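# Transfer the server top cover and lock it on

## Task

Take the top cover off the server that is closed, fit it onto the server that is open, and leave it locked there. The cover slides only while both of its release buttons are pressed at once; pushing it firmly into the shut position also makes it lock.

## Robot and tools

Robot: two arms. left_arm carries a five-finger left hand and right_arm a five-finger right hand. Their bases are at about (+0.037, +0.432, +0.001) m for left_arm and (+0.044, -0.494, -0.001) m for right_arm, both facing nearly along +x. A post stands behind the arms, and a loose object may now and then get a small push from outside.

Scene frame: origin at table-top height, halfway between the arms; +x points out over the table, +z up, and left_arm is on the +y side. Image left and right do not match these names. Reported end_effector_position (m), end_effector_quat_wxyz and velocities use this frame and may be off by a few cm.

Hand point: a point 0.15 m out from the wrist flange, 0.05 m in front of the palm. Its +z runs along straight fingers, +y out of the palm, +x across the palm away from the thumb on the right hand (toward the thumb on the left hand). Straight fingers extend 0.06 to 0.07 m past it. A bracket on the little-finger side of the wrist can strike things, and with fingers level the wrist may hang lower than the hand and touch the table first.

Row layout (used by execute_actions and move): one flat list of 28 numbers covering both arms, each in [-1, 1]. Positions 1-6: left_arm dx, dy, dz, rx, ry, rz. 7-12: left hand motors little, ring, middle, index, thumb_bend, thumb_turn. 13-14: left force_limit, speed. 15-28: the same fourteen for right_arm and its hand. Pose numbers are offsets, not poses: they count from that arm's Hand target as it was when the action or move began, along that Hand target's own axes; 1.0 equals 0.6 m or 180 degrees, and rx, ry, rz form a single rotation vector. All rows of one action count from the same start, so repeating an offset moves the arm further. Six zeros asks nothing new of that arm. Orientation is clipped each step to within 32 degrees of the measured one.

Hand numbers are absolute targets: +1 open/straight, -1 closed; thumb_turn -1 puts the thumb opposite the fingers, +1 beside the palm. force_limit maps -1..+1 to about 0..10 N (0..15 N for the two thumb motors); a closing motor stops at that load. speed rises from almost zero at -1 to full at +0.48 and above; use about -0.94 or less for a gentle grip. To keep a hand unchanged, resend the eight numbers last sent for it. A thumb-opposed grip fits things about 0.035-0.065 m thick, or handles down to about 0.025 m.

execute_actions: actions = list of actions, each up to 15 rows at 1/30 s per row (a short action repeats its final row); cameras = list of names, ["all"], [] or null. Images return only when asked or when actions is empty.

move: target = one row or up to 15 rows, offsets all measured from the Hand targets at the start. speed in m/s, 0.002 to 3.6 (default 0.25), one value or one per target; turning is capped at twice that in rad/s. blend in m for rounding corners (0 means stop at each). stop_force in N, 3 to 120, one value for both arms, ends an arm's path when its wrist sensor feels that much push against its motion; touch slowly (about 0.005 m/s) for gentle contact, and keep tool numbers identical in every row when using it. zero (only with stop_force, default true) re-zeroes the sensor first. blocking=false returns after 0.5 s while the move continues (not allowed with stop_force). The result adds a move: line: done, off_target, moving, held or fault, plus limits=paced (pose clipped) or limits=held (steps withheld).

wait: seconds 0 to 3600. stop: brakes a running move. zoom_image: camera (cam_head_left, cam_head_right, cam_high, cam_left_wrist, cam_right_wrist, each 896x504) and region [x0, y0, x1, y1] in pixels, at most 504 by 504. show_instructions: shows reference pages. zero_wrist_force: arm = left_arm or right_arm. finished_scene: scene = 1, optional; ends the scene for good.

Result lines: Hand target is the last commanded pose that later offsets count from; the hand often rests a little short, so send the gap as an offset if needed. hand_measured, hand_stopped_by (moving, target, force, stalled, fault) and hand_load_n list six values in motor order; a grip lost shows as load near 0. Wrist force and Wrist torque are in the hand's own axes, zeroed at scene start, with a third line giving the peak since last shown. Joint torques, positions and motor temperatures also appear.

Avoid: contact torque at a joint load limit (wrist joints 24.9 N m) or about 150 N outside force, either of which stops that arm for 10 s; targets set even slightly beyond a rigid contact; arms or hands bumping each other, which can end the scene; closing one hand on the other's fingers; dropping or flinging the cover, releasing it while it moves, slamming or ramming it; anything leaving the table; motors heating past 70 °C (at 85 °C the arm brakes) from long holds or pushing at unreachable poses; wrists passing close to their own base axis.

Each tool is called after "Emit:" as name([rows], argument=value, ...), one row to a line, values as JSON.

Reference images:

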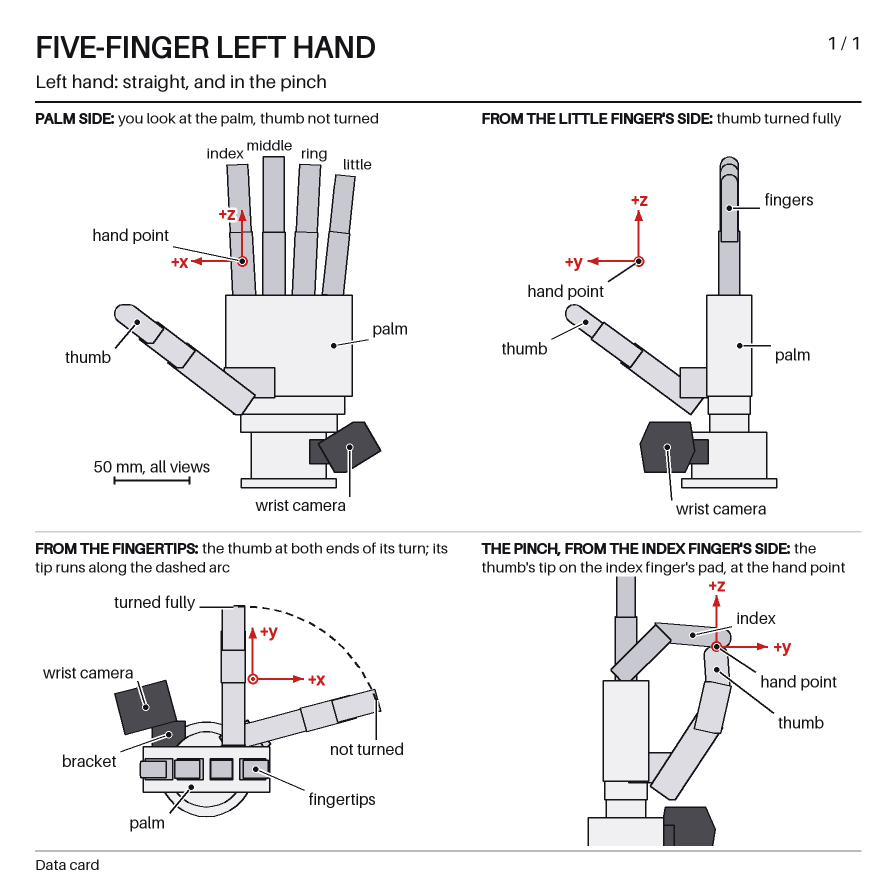

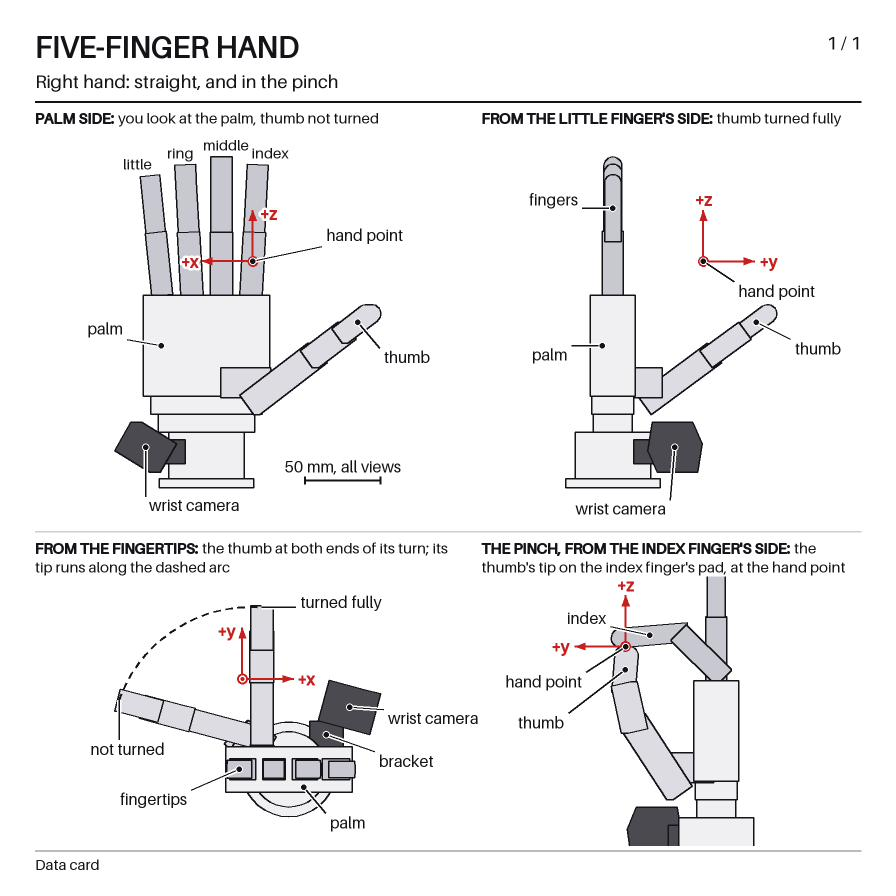

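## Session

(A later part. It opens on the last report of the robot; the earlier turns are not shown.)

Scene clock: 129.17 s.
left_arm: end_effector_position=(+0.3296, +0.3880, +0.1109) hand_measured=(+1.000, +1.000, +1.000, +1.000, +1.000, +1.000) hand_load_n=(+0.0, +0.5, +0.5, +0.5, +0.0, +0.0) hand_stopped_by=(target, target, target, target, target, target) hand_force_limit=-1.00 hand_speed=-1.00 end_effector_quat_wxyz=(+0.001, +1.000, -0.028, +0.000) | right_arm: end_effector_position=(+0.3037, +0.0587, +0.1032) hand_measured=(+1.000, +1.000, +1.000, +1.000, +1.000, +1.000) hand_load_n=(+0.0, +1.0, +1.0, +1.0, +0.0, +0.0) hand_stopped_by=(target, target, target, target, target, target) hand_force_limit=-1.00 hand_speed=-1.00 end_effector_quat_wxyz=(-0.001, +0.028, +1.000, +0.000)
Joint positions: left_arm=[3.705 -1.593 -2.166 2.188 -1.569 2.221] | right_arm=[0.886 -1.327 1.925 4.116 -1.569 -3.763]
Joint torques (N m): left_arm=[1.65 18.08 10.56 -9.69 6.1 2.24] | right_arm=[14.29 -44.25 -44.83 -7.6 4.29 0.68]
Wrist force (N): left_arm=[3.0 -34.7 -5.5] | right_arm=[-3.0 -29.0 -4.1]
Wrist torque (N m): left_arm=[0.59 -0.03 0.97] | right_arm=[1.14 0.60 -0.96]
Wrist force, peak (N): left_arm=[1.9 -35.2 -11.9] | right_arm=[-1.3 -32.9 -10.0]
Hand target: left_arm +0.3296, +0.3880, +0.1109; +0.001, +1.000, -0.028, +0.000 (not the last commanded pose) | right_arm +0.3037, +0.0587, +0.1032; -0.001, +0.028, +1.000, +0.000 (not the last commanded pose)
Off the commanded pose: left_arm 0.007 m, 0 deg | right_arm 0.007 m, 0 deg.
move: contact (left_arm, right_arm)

Emit:
execute_actions(actions=[], cameras=["cam_left_wrist","cam_right_wrist"])

Emit:
zoom_image(camera="cam_left_wrist", region=[560, 260, 680, 380])

Emit:
zoom_image(camera="cam_right_wrist", region=[220, 270, 320, 370])

Scene clock: 129.27 s.
left_arm: end_effector_position=(+0.3296, +0.3880, +0.1109) hand_measured=(+1.000, +1.000, +1.000, +1.000, +1.000, +1.000) hand_load_n=(+0.0, +0.0, +0.5, +0.5, +0.0, +0.0) hand_stopped_by=(target, target, target, target, target, target) hand_force_limit=-1.00 hand_speed=-1.00 end_effector_quat_wxyz=(+0.001, +1.000, -0.028, +0.000) | right_arm: end_effector_position=(+0.3037, +0.0587, +0.1032) hand_measured=(+1.000, +1.000, +1.000, +1.000, +1.000, +1.000) hand_load_n=(+0.0, +1.0, +1.0, +1.0, +0.0, +0.0) hand_stopped_by=(target, target, target, target, target, target) hand_force_limit=-1.00 hand_speed=-1.00 end_effector_quat_wxyz=(-0.001, +0.028, +1.000, +0.000)
Joint positions: left_arm=[3.705 -1.593 -2.166 2.188 -1.569 2.221] | right_arm=[0.886 -1.327 1.925 4.116 -1.569 -3.763]
Joint velocities: within noise
Joint torques (N m): left_arm=[0.12 18.66 10.89 -9.65 6.11 1.9] | right_arm=[13.95 -44.28 -45.33 -7.62 4.26 0.65]
Motor temperatures (°C): left_arm=[26 23 24 28 28 36] | right_arm=[24 26 22 33 33 31]
Wrist force (N): left_arm=[2.6 -34.9 -5.5] | right_arm=[-3.0 -29.1 -4.0]
Wrist torque (N m): left_arm=[0.55 0.02 0.96] | right_arm=[1.11 0.59 -0.95]
Wrist force, peak (N): left_arm=[3.0 -35.0 -5.2] | right_arm=[-3.0 -29.1 -4.0]
Hand target: left_arm +0.3296, +0.3880, +0.1109; +0.001, +1.000, -0.028, +0.000 (not the last commanded pose) | right_arm +0.3037, +0.0587, +0.1032; -0.001, +0.028, +1.000, +0.000 (not the last commanded pose)
Off the commanded pose: left_arm 0.007 m, 0 deg | right_arm 0.007 m, 0 deg.
camera_calibration:
cam_left_wrist: T_world_to_cam=[[0.31035, 0.9506, 0.00586, -0.47506], [0.82479, -0.27233, 0.49554, -0.21637], [0.47266, -0.14895, -0.86857, 0.11071]] pos_world=[0.27357, 0.40916, 0.20616]
cam_right_wrist: T_world_to_cam=[[-0.21905, 0.97497, 0.03818, 0.00004], [0.84509, 0.17002, 0.50688, -0.32141], [0.4877, 0.14329, -0.86117, 0.04741]] pos_world=[0.24851, 0.04782, 0.20374]
Images, in order (width x height): cam_left_wrist 896x504, cam_right_wrist 896x504.

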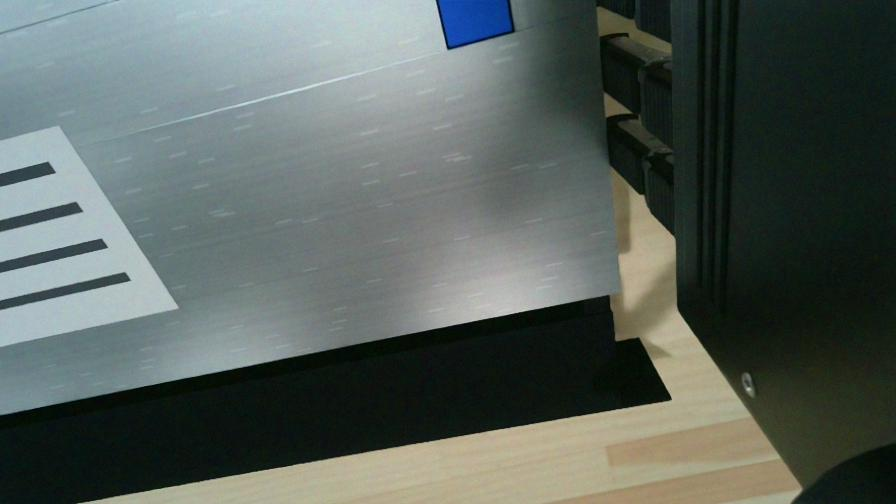

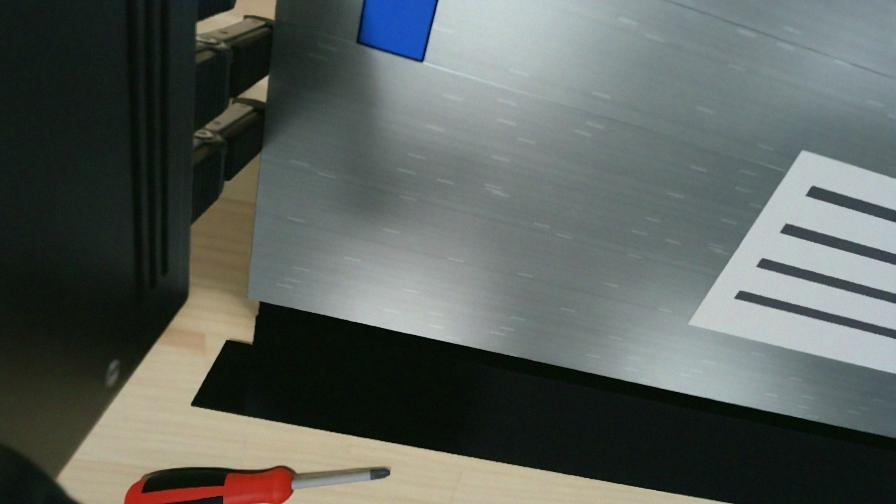

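Scaled by 4.200.

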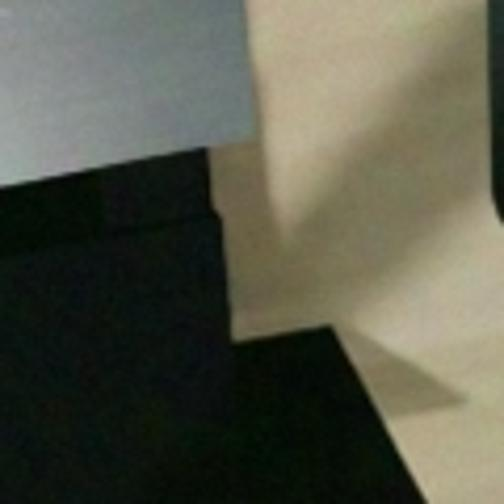

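Scaled by 5.040.

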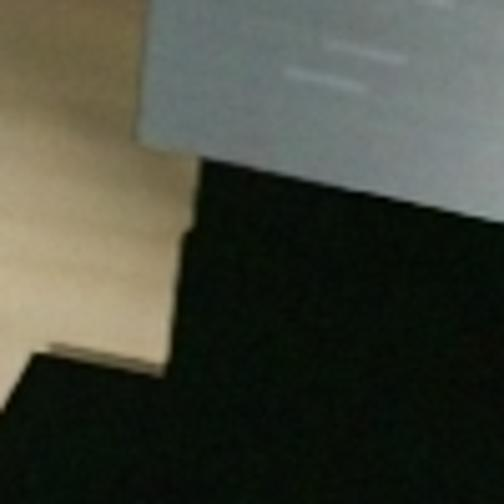

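Emit:
move([
  [0,0,-0.0010,0,0,0, 1,1,1,1,1,1,-1,-1, 0,0,-0.0010,0,0,0, 1,1,1,1,1,1,-1,-1],
  [-0.0023,-0.0006,-0.0010,0,0,0, 1,1,1,1,1,1,-1,-1, 0.0023,0.0006,-0.0010,0,0,0, 1,1,1,1,1,1,-1,-1],
], speed=0.006)

Emit:
move([
  [0,0,0.012,0,0,0, 1,1,1,1,1,1,-1,-1, 0,0,0.012,0,0,0, 1,1,1,1,1,1,-1,-1],
], speed=0.005, stop_force=5)

Scene clock: 130.83 s.
left_arm: end_effector_position=(+0.3283, +0.3884, +0.1115) hand_measured=(+1.000, +1.000, +1.000, +1.000, +1.000, +1.000) hand_load_n=(+0.0, +0.5, +0.5, +0.0, +0.0, +0.0) hand_stopped_by=(target, target, target, target, target, target) hand_force_limit=-1.00 hand_speed=-1.00 end_effector_quat_wxyz=(+0.001, +1.000, -0.028, +0.000) | right_arm: end_effector_position=(+0.3025, +0.0592, +0.1039) hand_measured=(+1.000, +1.000, +1.000, +1.000, +1.000, +1.000) hand_load_n=(+0.0, +1.0, +1.5, +1.0, +0.0, +0.0) hand_stopped_by=(target, target, target, target, target, target) hand_force_limit=-1.00 hand_speed=-1.00 end_effector_quat_wxyz=(-0.001, +0.028, +1.000, +0.000)
Joint positions: left_arm=[3.709 -1.589 -2.169 2.186 -1.569 2.225] | right_arm=[0.888 -1.328 1.924 4.117 -1.569 -3.76]
Joint torques (N m): left_arm=[5.55 22.05 -5.96 -9.91 5.34 2.98] | right_arm=[17.41 -48.29 -25.45 -7.85 4.56 1.43]
Wrist force (N): left_arm=[0.9 -33.7 5.3] | right_arm=[-2.6 -29.4 2.6]
Wrist torque (N m): left_arm=[-0.10 0.21 0.84] | right_arm=[0.70 0.40 -0.95]
Wrist force, peak (N): left_arm=[2.6 -35.2 -5.4] | right_arm=[-2.8 -29.2 -4.0]
Hand target: left_arm +0.3282, +0.3884, +0.1115; +0.001, +1.000, -0.028, +0.000 | right_arm +0.3023, +0.0591, +0.1038; -0.001, +0.028, +1.000, +0.000
Off the commanded pose: left_arm 0.000 m, 0 deg | right_arm 0.000 m, 0 deg.
move: done

Scene clock: 132.43 s.
left_arm: end_effector_position=(+0.3282, +0.3884, +0.1107) hand_measured=(+1.000, +1.000, +1.000, +1.000, +1.000, +1.000) hand_load_n=(+0.0, +0.5, +0.5, +0.5, +0.0, +0.0) hand_stopped_by=(target, target, target, target, target, target) hand_force_limit=-1.00 hand_speed=-1.00 end_effector_quat_wxyz=(+0.001, +1.000, -0.028, +0.000) | right_arm: end_effector_position=(+0.3023, +0.0591, +0.1032) hand_measured=(+1.000, +1.000, +1.000, +1.000, +1.000, +1.000) hand_load_n=(+0.0, +1.0, +1.0, +1.0, +0.0, +0.0) hand_stopped_by=(target, target, target, target, target, target) hand_force_limit=-1.00 hand_speed=-1.00 end_effector_quat_wxyz=(-0.001, +0.028, +1.000, +0.000)
Joint positions: left_arm=[3.71 -1.589 -2.17 2.189 -1.569 2.226] | right_arm=[0.888 -1.327 1.925 4.115 -1.569 -3.76]
Joint torques (N m): left_arm=[-0.97 18.79 10.42 -10.32 4.94 2.46] | right_arm=[14.81 -44.25 -44.57 -7.37 4.65 0.79]
Wrist force (N): left_arm=[3.1 -36.4 -3.6] | right_arm=[-3.2 -27.8 -3.7]
Wrist torque (N m): left_arm=[0.49 -0.09 1.02] | right_arm=[1.06 0.67 -0.95]
Wrist force, peak (N): left_arm=[2.7 -36.6 -10.0] | right_arm=[-1.5 -31.8 -9.4]
Hand target: left_arm +0.3282, +0.3884, +0.1107; +0.001, +1.000, -0.028, +0.000 (not the last commanded pose) | right_arm +0.3023, +0.0592, +0.1032; -0.001, +0.028, +1.000, +0.000 (not the last commanded pose)
Off the commanded pose: left_arm 0.006 m, 0 deg | right_arm 0.007 m, 0 deg.
move: contact (left_arm, right_arm)

Emit:
move([
  [0,-0.0015,0,0,0,0, 1,1,1,1,1,1,-1,-1, 0,-0.0015,0,0,0,0, 1,1,1,1,1,1,-1,-1],
  [0,-0.005,0,0,0,0, 1,1,1,1,1,1,-1,-1, 0,-0.005,0,0,0,0, 1,1,1,1,1,1,-1,-1],
], speed=0.004, cameras=["cam_left_wrist","cam_right_wrist","cam_head_left"])

Emit:
zoom_image(camera="cam_left_wrist", region=[560, 240, 680, 360])

Emit:
zoom_image(camera="cam_right_wrist", region=[220, 270, 320, 370])

Scene clock: 134.13 s.
left_arm: end_effector_position=(+0.3284, +0.3913, +0.1107) hand_measured=(+1.000, +1.000, +1.000, +1.000, +1.000, +1.000) hand_load_n=(+0.0, +0.0, +0.0, +0.0, +0.0, +0.0) hand_stopped_by=(target, target, target, target, target, target) hand_force_limit=-1.00 hand_speed=-1.00 end_effector_quat_wxyz=(+0.001, +1.000, -0.028, +0.000) | right_arm: end_effector_position=(+0.3022, +0.0563, +0.1032) hand_measured=(+1.000, +1.000, +1.000, +1.000, +1.000, +1.000) hand_load_n=(+0.0, +0.0, +0.0, +0.0, -0.5, +0.0) hand_stopped_by=(target, target, target, target, target, target) hand_force_limit=-1.00 hand_speed=-1.00 end_effector_quat_wxyz=(-0.001, +0.028, +1.000, +0.000)
Joint positions: left_arm=[3.72 -1.591 -2.169 2.189 -1.569 2.236] | right_arm=[0.885 -1.333 1.933 4.114 -1.569 -3.763]
Joint torques (N m): left_arm=[14.02 8.59 23.41 -1.27 -1.92 2.88] | right_arm=[-8.5 -43.51 -8.68 -3.76 -1.78 -1.7]
Wrist force (N): left_arm=[0.1 0.5 0.7] | right_arm=[-3.4 2.0 -1.9]
Wrist torque (N m): left_arm=[-0.15 0.10 0.02] | right_arm=[0.49 0.63 -0.13]
Wrist force, peak (N): left_arm=[2.8 -36.7 -3.6] | right_arm=[-3.1 -28.1 -3.7]
Hand target: left_arm +0.3284, +0.3914, +0.1107; +0.001, +1.000, -0.028, +0.000 | right_arm +0.3022, +0.0562, +0.1032; -0.001, +0.028, +1.000, +0.000
Off the commanded pose: left_arm 0.000 m, 0 deg | right_arm 0.000 m, 0 deg.
move: done
cam_left_wrist: T_world_to_cam=[[0.31038, 0.95059, 0.00599, -0.47789], [0.82475, -0.27242, 0.49556, -0.21442], [0.4727, -0.14887, -0.86856, 0.11149]] pos_world=[0.27247, 0.41246, 0.20596]
cam_right_wrist: T_world_to_cam=[[-0.21907, 0.97495, 0.03837, 0.00202], [0.84502, 0.16992, 0.50702, -0.31975], [0.4878, 0.1435, -0.86108, 0.04843]] pos_world=[0.24701, 0.04542, 0.20374]
Images, in order (width x height): cam_head_left 896x504, cam_left_wrist 896x504, cam_right_wrist 896x504.

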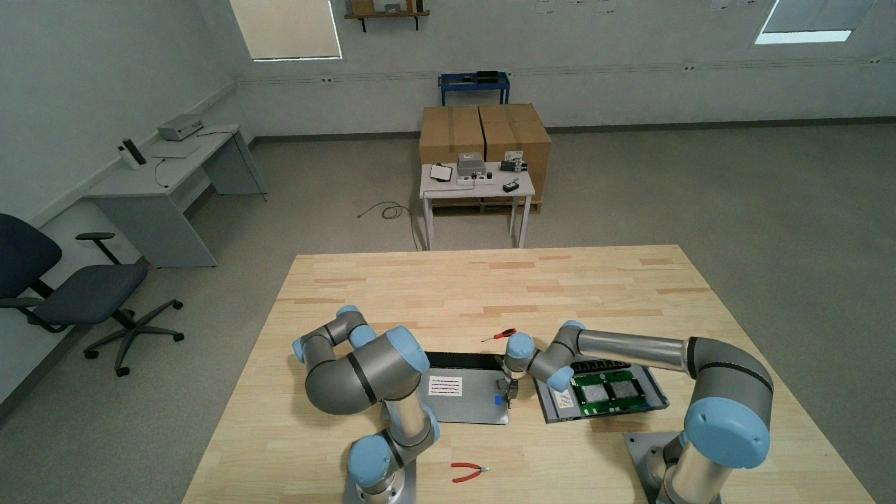

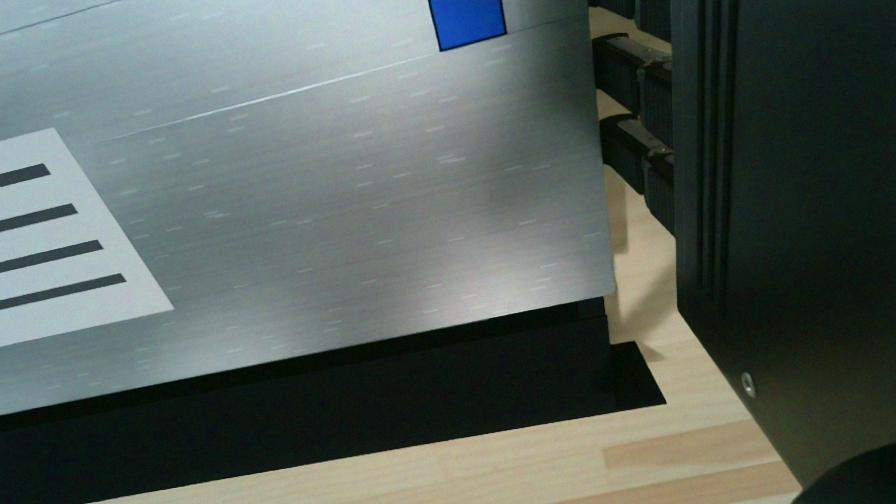

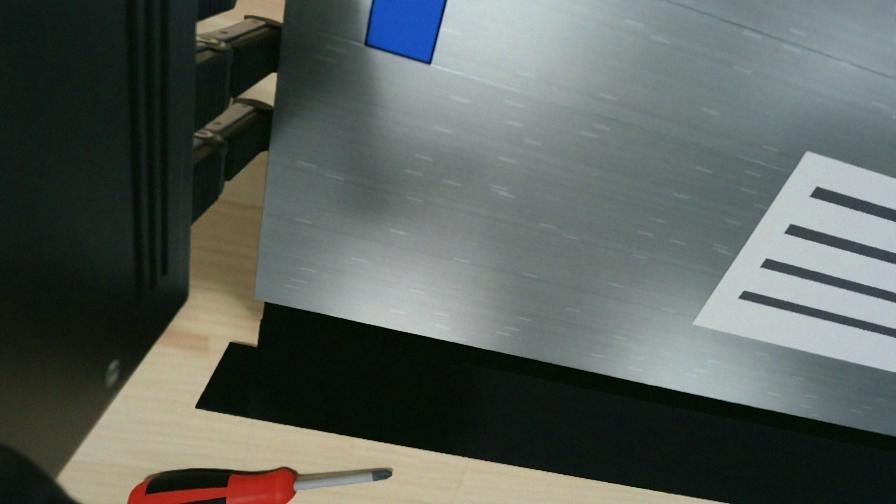

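Scaled by 4.200.

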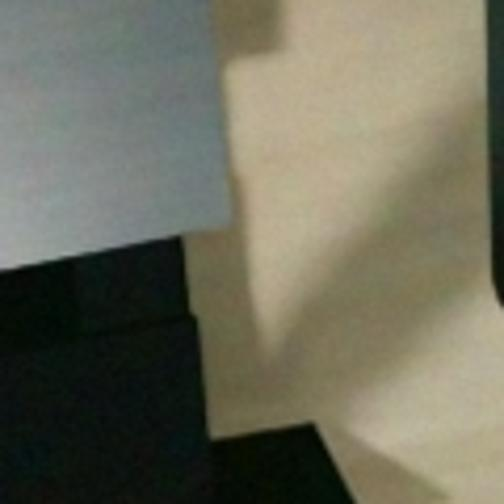

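Scaled by 5.040.

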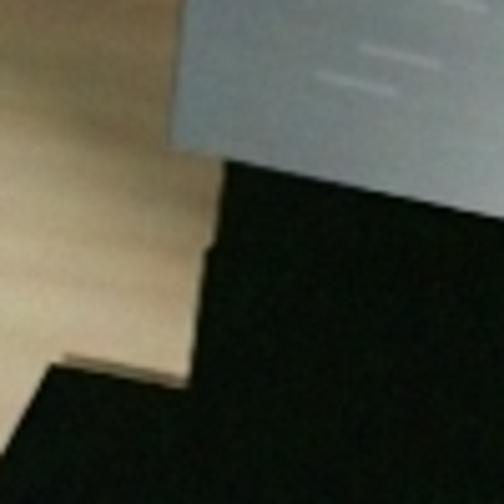

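Emit:
move([
  [0,0,-0.042,0,0,0, 1,1,1,1,1,1,-1,-1, 0,0,-0.042,0,0,0, 1,1,1,1,1,1,-1,-1],
  [0,0.047,-0.042,0,0,0, 1,1,1,1,1,1,-1,-1, 0,0.047,-0.042,0,0,0, 1,1,1,1,1,1,-1,-1],
  [0.04,0.047,-0.038,0,0,0, 1,1,1,1,1,1,-1,-1, -0.04,0.047,-0.038,0,0,0, 1,1,1,1,1,1,-1,-1],
], speed=0.1, blend=0.004)

Emit:
move([
  [0,0,0.035,0,0,0, 1,1,1,1,1,1,-1,-1, 0,0,0.035,0,0,0, 1,1,1,1,1,1,-1,-1],
], speed=0.008, stop_force=3)

Scene clock: 135.83 s.
left_arm: end_effector_position=(+0.3507, +0.3620, +0.1336) hand_measured=(+1.000, +1.000, +1.000, +1.000, +1.000, +1.000) hand_load_n=(+0.0, +0.0, +0.5, +0.0, +0.0, +0.0) hand_stopped_by=(target, target, target, target, target, target) hand_force_limit=-1.00 hand_speed=-1.00 end_effector_quat_wxyz=(+0.001, +1.000, -0.028, +0.000) | right_arm: end_effector_position=(+0.3276, +0.0829, +0.1259) hand_measured=(+1.000, +1.000, +1.000, +1.000, +1.000, +1.000) hand_load_n=(+0.0, +0.0, +0.0, +0.0, +0.0, +0.0) hand_stopped_by=(target, target, target, target, target, target) hand_force_limit=-1.00 hand_speed=-1.00 end_effector_quat_wxyz=(-0.001, +0.028, +1.000, +0.000)
Joint positions: left_arm=[3.568 -1.612 -2.077 2.118 -1.569 2.084] | right_arm=[0.88 -1.288 1.804 4.197 -1.569 -3.769]
Joint torques (N m): left_arm=[-10.4 11.12 23.97 -4.04 -1.71 -2.42] | right_arm=[-9.61 -25.17 -34.34 -0.93 -1.99 -1.72]
Wrist force (N): left_arm=[-0.2 0.7 0.4] | right_arm=[-3.4 2.1 -1.6]
Wrist torque (N m): left_arm=[-0.10 0.14 0.10] | right_arm=[0.48 0.61 -0.13]
Wrist force, peak (N): left_arm=[-0.7 1.2 0.3] | right_arm=[-4.0 2.1 -2.0]
Hand target: left_arm +0.3508, +0.3620, +0.1336; +0.001, +1.000, -0.028, +0.000 | right_arm +0.3278, +0.0830, +0.1259; -0.001, +0.028, +1.000, +0.000
Off the commanded pose: left_arm 0.000 m, 0 deg | right_arm 0.000 m, 0 deg.
move: done

Scene clock: 137.60 s.
left_arm: end_effector_position=(+0.3508, +0.3620, +0.1301) hand_measured=(+1.000, +1.000, +1.000, +1.000, +1.000, +1.000) hand_load_n=(+0.0, +0.0, +0.0, +0.0, +0.0, +0.0) hand_stopped_by=(target, target, target, target, target, target) hand_force_limit=-1.00 hand_speed=-1.00 end_effector_quat_wxyz=(+0.001, +1.000, -0.028, +0.000) | right_arm: end_effector_position=(+0.3278, +0.0830, +0.1222) hand_measured=(+1.000, +1.000, +1.000, +1.000, +1.000, +1.000) hand_load_n=(+0.0, +0.0, +0.0, +0.0, -0.5, +0.0) hand_stopped_by=(target, target, target, target, target, target) hand_force_limit=-1.00 hand_speed=-1.00 end_effector_quat_wxyz=(-0.001, +0.028, +1.000, +0.000)
Joint positions: left_arm=[3.567 -1.618 -2.081 2.128 -1.569 2.083] | right_arm=[0.879 -1.283 1.809 4.188 -1.569 -3.769]
Joint torques (N m): left_arm=[-6.13 24.27 24.54 -3.98 2.44 -1.84] | right_arm=[-6.61 -45.73 -33.83 -0.93 -1.36 -1.52]
Wrist force (N): left_arm=[0.2 0.9 0.6] | right_arm=[-3.2 2.0 -1.9]
Wrist torque (N m): left_arm=[-0.07 0.08 0.12] | right_arm=[0.49 0.58 -0.12]
Wrist force, peak (N): left_arm=[1.3 -2.2 -8.3] | right_arm=[-3.8 2.0 -6.2]
Hand target: left_arm +0.3508, +0.3620, +0.1301; +0.001, +1.000, -0.028, +0.000 (not the last commanded pose) | right_arm +0.3278, +0.0830, +0.1222; -0.001, +0.028, +1.000, +0.000 (not the last commanded pose)
Off the commanded pose: left_arm 0.018 m, 0 deg | right_arm 0.017 m, 0 deg.
move: contact (left_arm, right_arm)

Emit:
move([
  [0,0,-0.012,0,0,0, 1,1,1,1,1,1,-1,-1, 0,0,-0.012,0,0,0, 1,1,1,1,1,1,-1,-1],
  [-0.15,0,-0.012,0,0,0, 1,1,1,1,1,1,-1,-1, 0.15,0,-0.012,0,0,0, 1,1,1,1,1,1,-1,-1],
], speed=0.12, blend=0.004)

Emit:
move([
  [0,0,0.035,0,0,0, 1,1,1,1,1,1,-1,-1, 0,0,0.035,0,0,0, 1,1,1,1,1,1,-1,-1],
], speed=0.008, stop_force=3)

Scene clock: 139.53 s.
left_arm: end_effector_position=(+0.2610, +0.3669, +0.1372) hand_measured=(+1.000, +1.000, +1.000, +1.000, +1.000, +1.000) hand_load_n=(+0.0, +0.0, +0.0, -0.5, +0.0, +0.0) hand_stopped_by=(target, target, target, target, target, target) hand_force_limit=-1.00 hand_speed=-1.00 end_effector_quat_wxyz=(+0.001, +1.000, -0.028, +0.000) | right_arm: end_effector_position=(+0.2380, +0.0880, +0.1296) hand_measured=(+1.000, +1.000, +1.000, +1.000, +1.000, +1.000) hand_load_n=(-0.5, +0.0, +0.0, +0.0, +0.0, +0.0) hand_stopped_by=(target, target, target, target, target, target) hand_force_limit=-1.00 hand_speed=-1.00 end_effector_quat_wxyz=(-0.001, +0.028, +1.000, +0.000)
Joint positions: left_arm=[3.842 -1.333 -2.311 2.073 -1.57 2.358] | right_arm=[1.02 -1.353 1.879 4.187 -1.569 -3.629]
Joint torques (N m): left_arm=[11.66 12.57 3.25 -4.02 2.53 2.53] | right_arm=[11.13 -43 -9.78 -3.56 -2.33 1.58]
Wrist force (N): left_arm=[-0.5 0.9 0.2] | right_arm=[-3.5 1.9 -2.1]
Wrist torque (N m): left_arm=[-0.06 0.17 -0.03] | right_arm=[0.48 0.62 -0.26]
Wrist force, peak (N): left_arm=[-0.4 0.9 0.7] | right_arm=[-3.9 2.3 -2.5]
Hand target: left_arm +0.2609, +0.3669, +0.1372; +0.001, +1.000, -0.028, +0.000 | right_arm +0.2379, +0.0880, +0.1296; -0.001, +0.028, +1.000, +0.000
Off the commanded pose: left_arm 0.000 m, 0 deg | right_arm 0.000 m, 0 deg.
move: done; blend cut to 0.0036 m at target 1

Scene clock: 141.60 s.
left_arm: end_effector_position=(+0.2609, +0.3669, +0.1304) hand_measured=(+1.000, +1.000, +1.000, +1.000, +1.000, +1.000) hand_load_n=(+0.0, +0.0, +0.0, +0.0, -0.5, +0.0) hand_stopped_by=(target, target, target, target, target, target) hand_force_limit=-1.00 hand_speed=-1.00 end_effector_quat_wxyz=(+0.001, +1.000, -0.028, +0.000) | right_arm: end_effector_position=(+0.2379, +0.0880, +0.1233) hand_measured=(+1.000, +1.000, +1.000, +1.000, +1.000, +1.000) hand_load_n=(+0.0, -0.5, +0.0, +0.0, +0.0, +0.0) hand_stopped_by=(target, target, target, target, target, target) hand_force_limit=-1.00 hand_speed=-1.00 end_effector_quat_wxyz=(-0.001, +0.028, +1.000, +0.000)
Joint positions: left_arm=[3.843 -1.343 -2.324 2.096 -1.57 2.359] | right_arm=[1.02 -1.345 1.888 4.171 -1.569 -3.629]
Joint torques (N m): left_arm=[10.97 12.84 23.02 -4.14 2.08 2.79] | right_arm=[6.92 -43.46 -33.22 -0.94 -1.13 1.54]
Wrist force (N): left_arm=[-0.3 0.8 0.7] | right_arm=[-3.4 2.2 -1.8]
Wrist torque (N m): left_arm=[-0.09 0.16 -0.01] | right_arm=[0.51 0.61 -0.26]
Wrist force, peak (N): left_arm=[-2.0 -0.7 -4.3] | right_arm=[-2.2 1.9 -7.9]
Hand target: left_arm +0.2609, +0.3669, +0.1304; +0.001, +1.000, -0.028, +0.000 (not the last commanded pose) | right_arm +0.2379, +0.0880, +0.1233; -0.001, +0.028, +1.000, +0.000 (not the last commanded pose)
Off the commanded pose: left_arm 0.014 m, 0 deg | right_arm 0.015 m, 0 deg.
move: contact (left_arm, right_arm)

Emit:
move([
  [0,0,-0.03,0,0,0, 1,1,1,1,1,1,-1,-1, 0,0,-0.03,0,0,0, 1,1,1,1,1,1,-1,-1],
  [0.08,-0.17,-0.03,0,0,0, 1,1,1,1,1,1,-1,-1, -0.05,-0.13,-0.02,0,0,0, 1,1,1,1,1,1,-1,-1],
], speed=0.2, blend=0.01, cameras=["all"])

Scene clock: 143.43 s.
left_arm: end_effector_position=(+0.3144, +0.4660, +0.1483) hand_measured=(+1.000, +1.000, +1.000, +1.000, +1.000, +1.000) hand_load_n=(+0.0, +0.0, +0.0, +0.0, +0.0, +0.0) hand_stopped_by=(target, target, target, target, target, target) hand_force_limit=-1.00 hand_speed=-1.00 end_effector_quat_wxyz=(+0.001, +1.000, -0.028, +0.000) | right_arm: end_effector_position=(+0.2635, +0.0086, +0.1353) hand_measured=(+1.000, +1.000, +1.000, +1.000, +1.000, +1.000) hand_load_n=(+0.0, +0.0, +0.0, +0.0, +0.0, +0.0) hand_stopped_by=(target, target, target, target, target, target) hand_force_limit=-1.00 hand_speed=-1.00 end_effector_quat_wxyz=(-0.001, +0.028, +1.000, +0.000)
Joint positions: left_arm=[4 -1.543 -2.103 2.075 -1.57 2.516] | right_arm=[0.886 -1.511 2.048 4.177 -1.569 -3.763]
Joint torques (N m): left_arm=[13.91 9.71 26.28 -4.3 2.58 2.49] | right_arm=[-9.01 -35.44 -9.21 -3.73 2.35 -1.84]
Wrist force (N): left_arm=[-0.2 0.5 0.5] | right_arm=[-3.4 1.8 -2.0]
Wrist torque (N m): left_arm=[-0.13 0.14 0.00] | right_arm=[0.45 0.62 -0.14]
Wrist force, peak (N): left_arm=[-0.3 1.7 -0.3] | right_arm=[-3.4 2.7 -2.6]
Hand target: left_arm +0.3145, +0.4661, +0.1483; +0.001, +1.000, -0.028, +0.000 | right_arm +0.2635, +0.0084, +0.1353; -0.001, +0.028, +1.000, +0.000
Off the commanded pose: left_arm 0.000 m, 0 deg | right_arm 0.000 m, 0 deg.
move: done; blend cut to 0.009 m at target 1
cam_left_wrist: T_world_to_cam=[[0.31034, 0.95061, 0.00608, -0.54479], [0.82476, -0.27242, 0.49553, -0.20115], [0.47271, -0.14877, -0.86857, 0.16184]] pos_world=[0.25847, 0.48716, 0.24356]
cam_right_wrist: T_world_to_cam=[[-0.21902, 0.97497, 0.03828, 0.03883], [0.84503, 0.16992, 0.50701, -0.29516], [0.48781, 0.1434, -0.86109, 0.10171]] pos_world=[0.20831, -0.00228, 0.23574]

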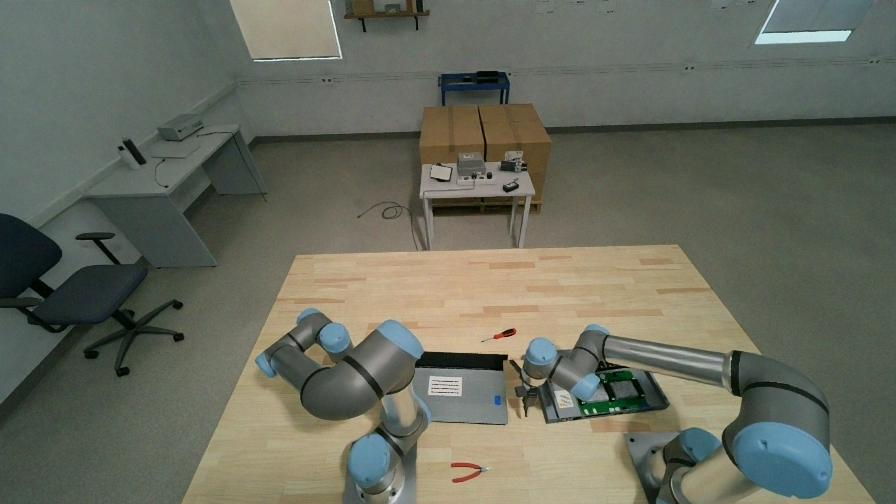

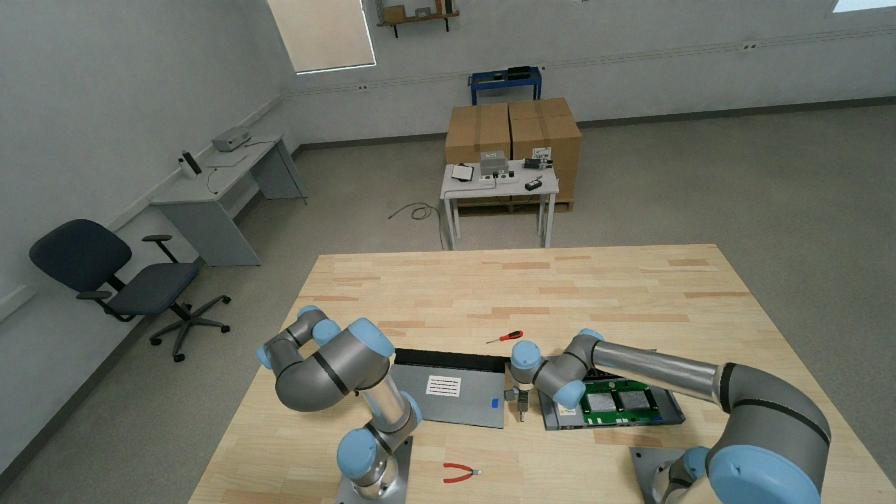

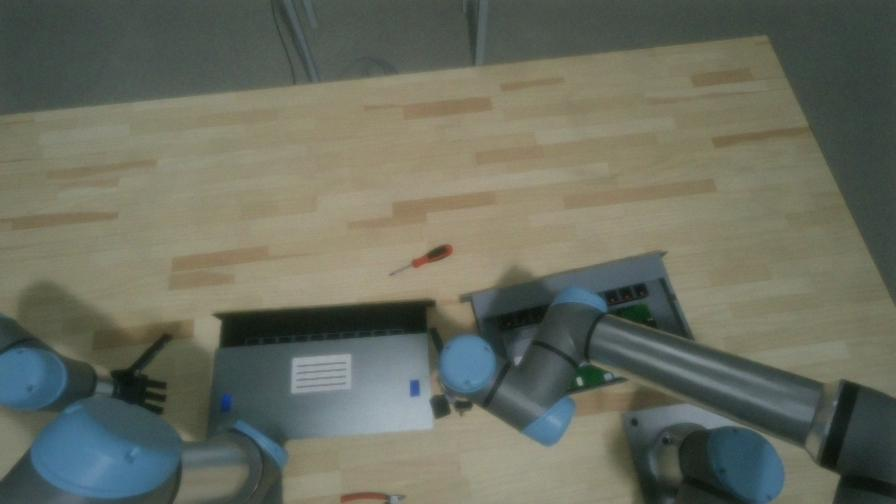

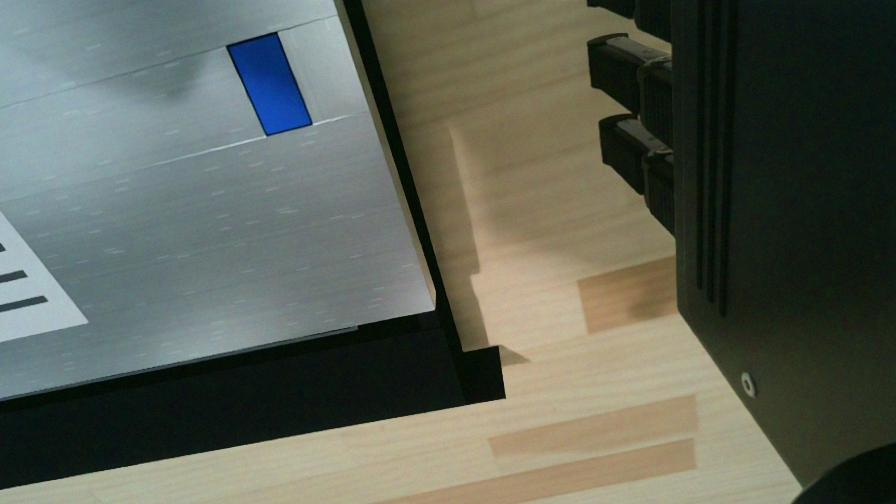

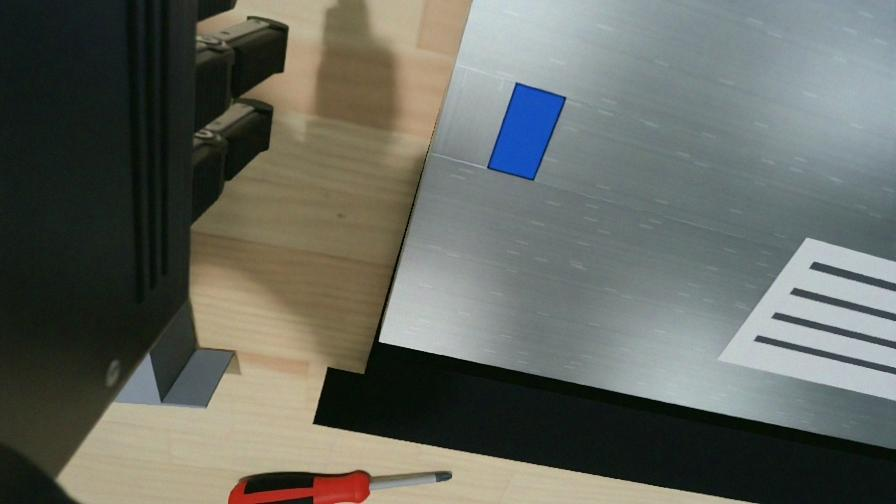

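Emit:
execute_actions(actions=[])

Scene clock: 144.30 s.
left_arm: end_effector_position=(+0.3145, +0.4661, +0.1483) hand_measured=(+1.000, +1.000, +1.000, +1.000, +1.000, +1.000) hand_load_n=(+0.0, +0.0, +0.0, +0.0, +0.0, +0.0) hand_stopped_by=(target, target, target, target, target, target) hand_force_limit=-1.00 hand_speed=-1.00 end_effector_quat_wxyz=(+0.001, +1.000, -0.028, +0.000) | right_arm: end_effector_position=(+0.2635, +0.0084, +0.1353) hand_measured=(+1.000, +1.000, +1.000, +1.000, +1.000, +1.000) hand_load_n=(+0.0, +0.0, +0.0, +0.0, +0.0, +0.0) hand_stopped_by=(target, target, target, target, target, target) hand_force_limit=-1.00 hand_speed=-1.00 end_effector_quat_wxyz=(-0.001, +0.028, +1.000, +0.000)
Joint positions: left_arm=[4 -1.543 -2.103 2.075 -1.57 2.516] | right_arm=[0.885 -1.511 2.048 4.177 -1.569 -3.763]
Joint velocities: within noise
Joint torques (N m): left_arm=[13.58 7.64 24.69 -4.19 2.29 2.45] | right_arm=[-9.54 -35.13 -10.55 -3.97 2 -1.54]
Motor temperatures (°C): left_arm=[26 23 24 28 28 36] | right_arm=[24 26 22 33 33 31]
Wrist force (N): left_arm=[0.0 0.8 0.6] | right_arm=[-3.3 1.9 -1.8]
Wrist torque (N m): left_arm=[-0.09 0.10 0.00] | right_arm=[0.46 0.59 -0.13]
Wrist force, peak (N): left_arm=[0.2 0.8 0.6] | right_arm=[-3.7 2.3 -2.2]
Hand target: left_arm +0.3145, +0.4661, +0.1483; +0.001, +1.000, -0.028, +0.000 | right_arm +0.2635, +0.0084, +0.1353; -0.001, +0.028, +1.000, +0.000
Off the commanded pose: left_arm 0.000 m, 0 deg | right_arm 0.000 m, 0 deg.
camera_calibration:
cam_left_wrist: T_world_to_cam=[[0.31038, 0.95059, 0.00599, -0.54497], [0.82477, -0.27243, 0.49551, -0.20109], [0.47266, -0.14886, -0.86858, 0.16193]] pos_world=[0.25847, 0.48736, 0.24356]
cam_right_wrist: T_world_to_cam=[[-0.21907, 0.97495, 0.03837, 0.03891], [0.84502, 0.16992, 0.50702, -0.29515], [0.4878, 0.1435, -0.86108, 0.10172]] pos_world=[0.20831, -0.00238, 0.23574]

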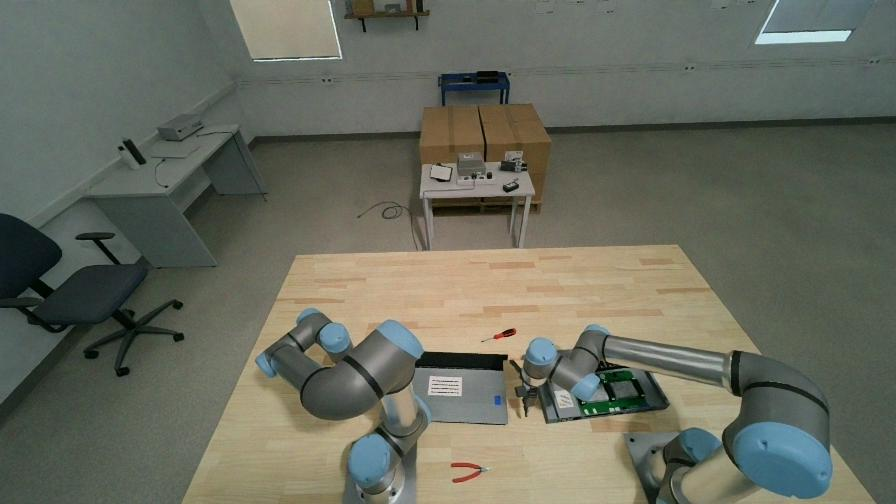

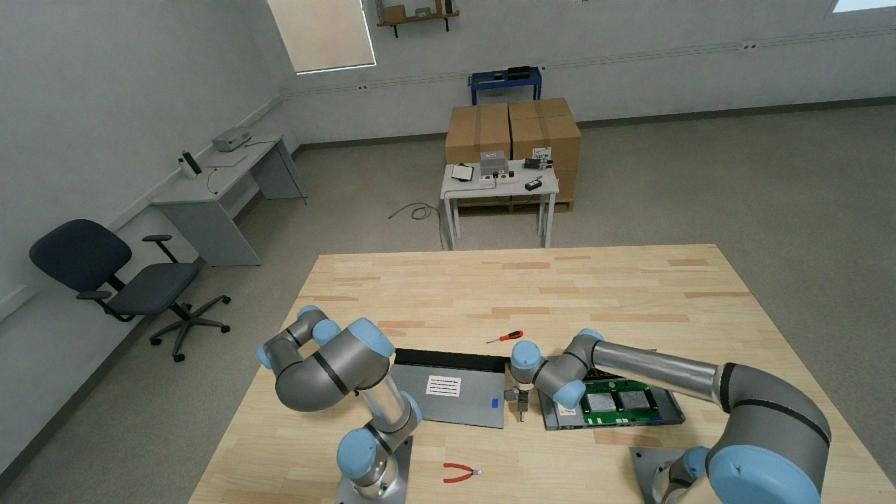

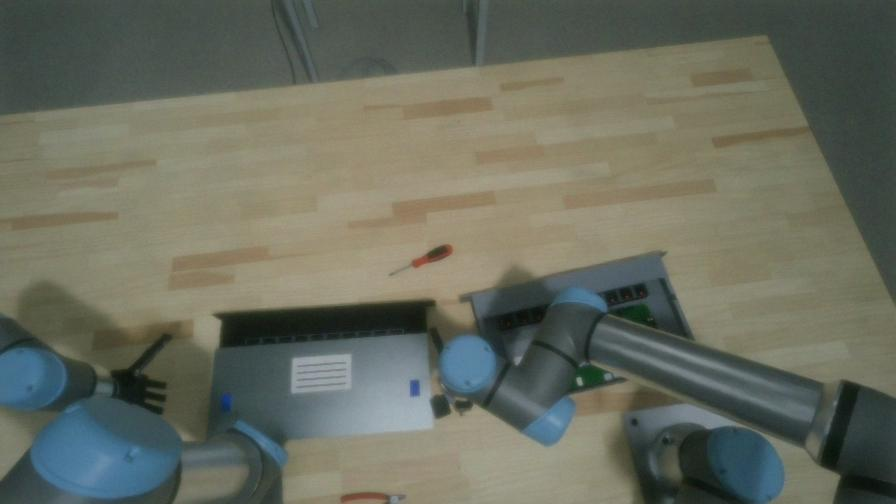

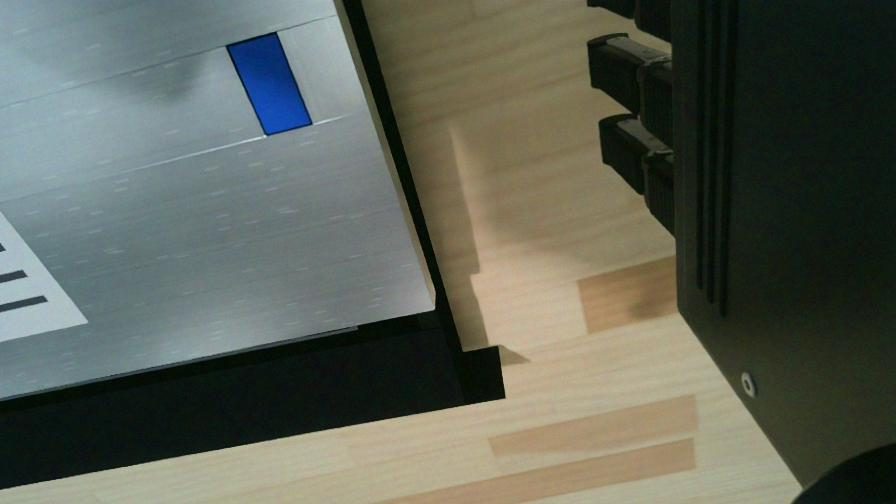

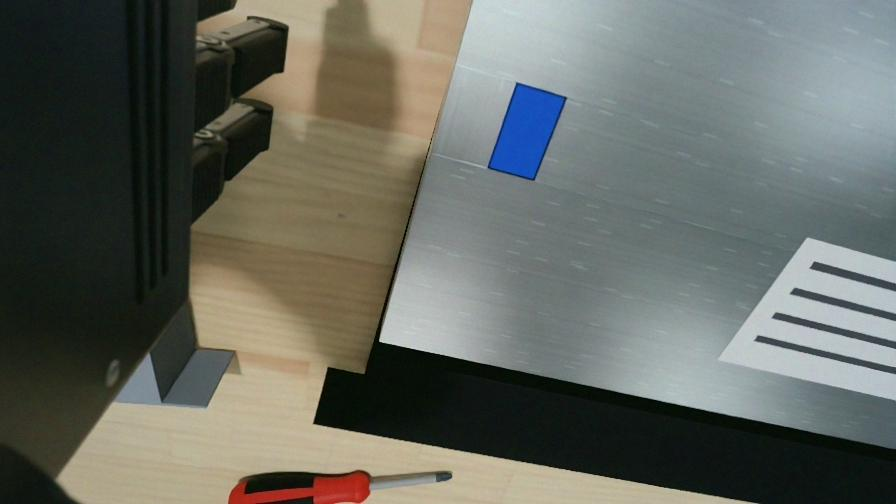

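Emit:
zoom_image(camera="cam_left_wrist", region=[330, 220, 530, 420])

Emit:
zoom_image(camera="cam_right_wrist", region=[300, 240, 500, 440])

Emit:
zoom_image(camera="cam_left_wrist", region=[320, 0, 480, 160])

Scaled by 2.520.

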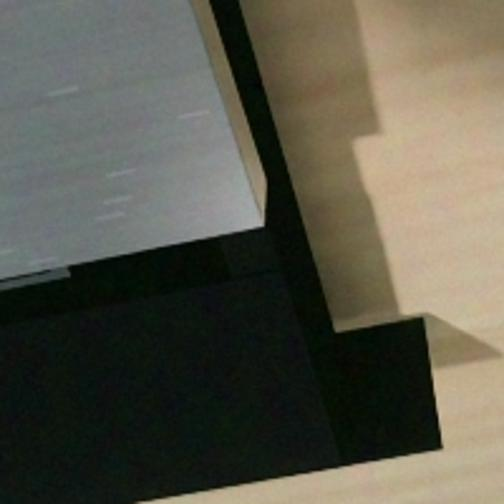

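Scaled by 2.520.

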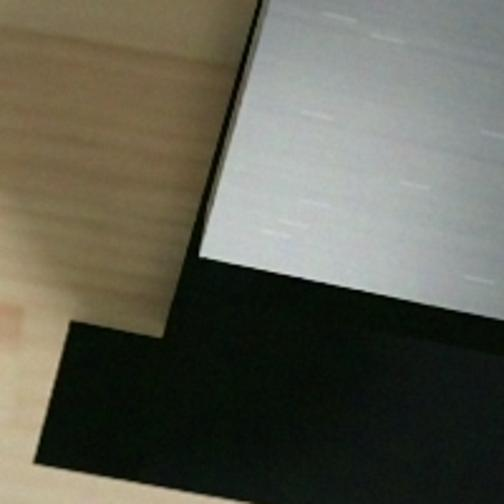

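Scaled by 3.150.

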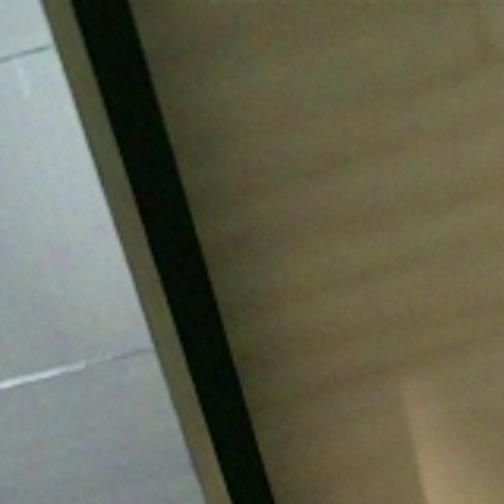

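Emit:
zoom_image(camera="cam_left_wrist", region=[400, 260, 480, 340])

Emit:
zoom_image(camera="cam_left_wrist", region=[320, 0, 400, 80])

Emit:
zoom_image(camera="cam_right_wrist", region=[350, 310, 430, 390])

Emit:
zoom_image(camera="cam_right_wrist", region=[410, 0, 490, 80])

Emit:
zoom_image(camera="cam_left_wrist", region=[0, 330, 160, 490])

Emit:
zoom_image(camera="cam_right_wrist", region=[736, 380, 896, 504])

Scaled by 6.300.

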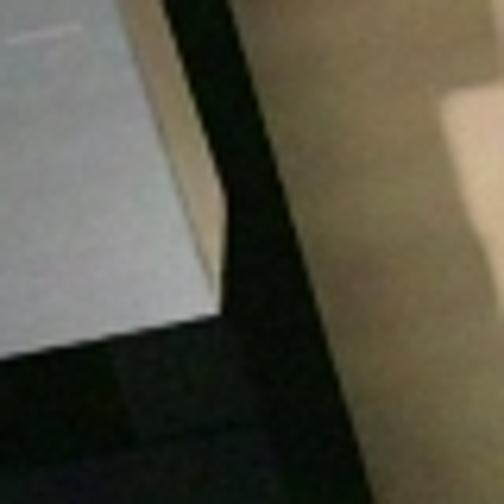

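Scaled by 6.300.

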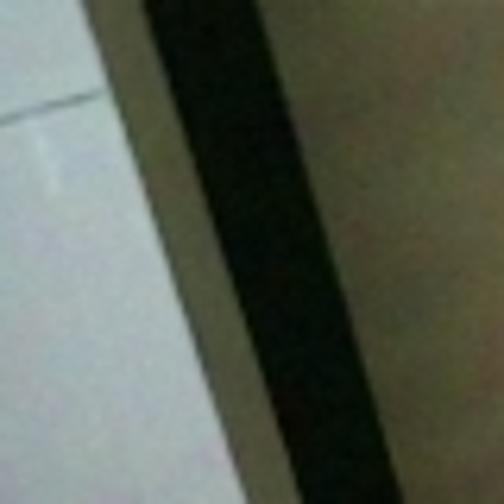

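Scaled by 6.300.

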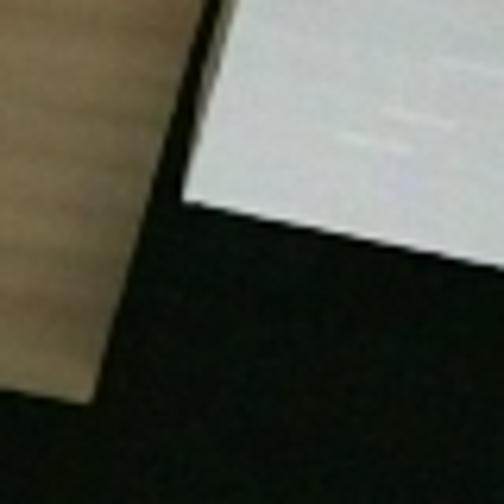

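Scaled by 6.300.

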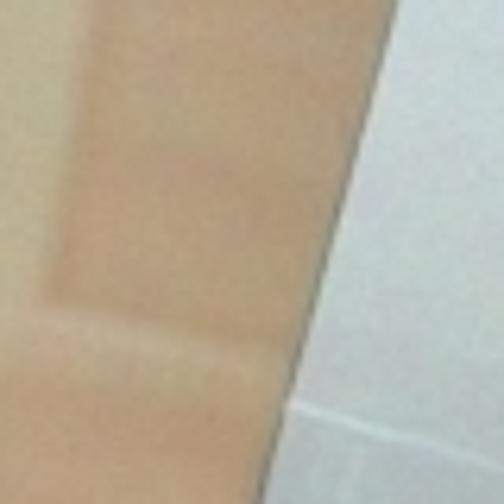

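Scaled by 3.150.

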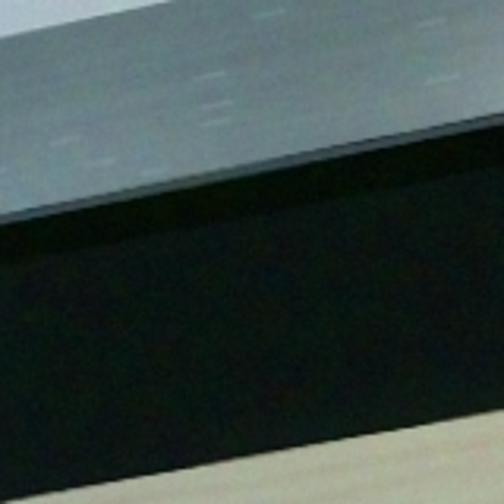

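Scaled by 3.150.

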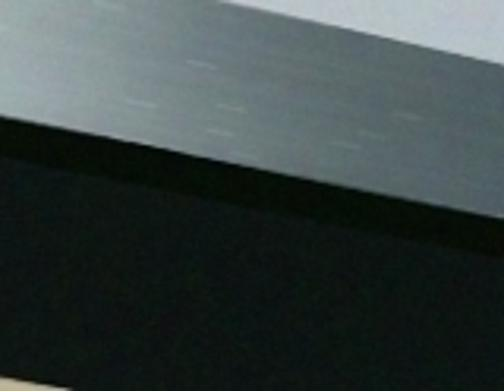

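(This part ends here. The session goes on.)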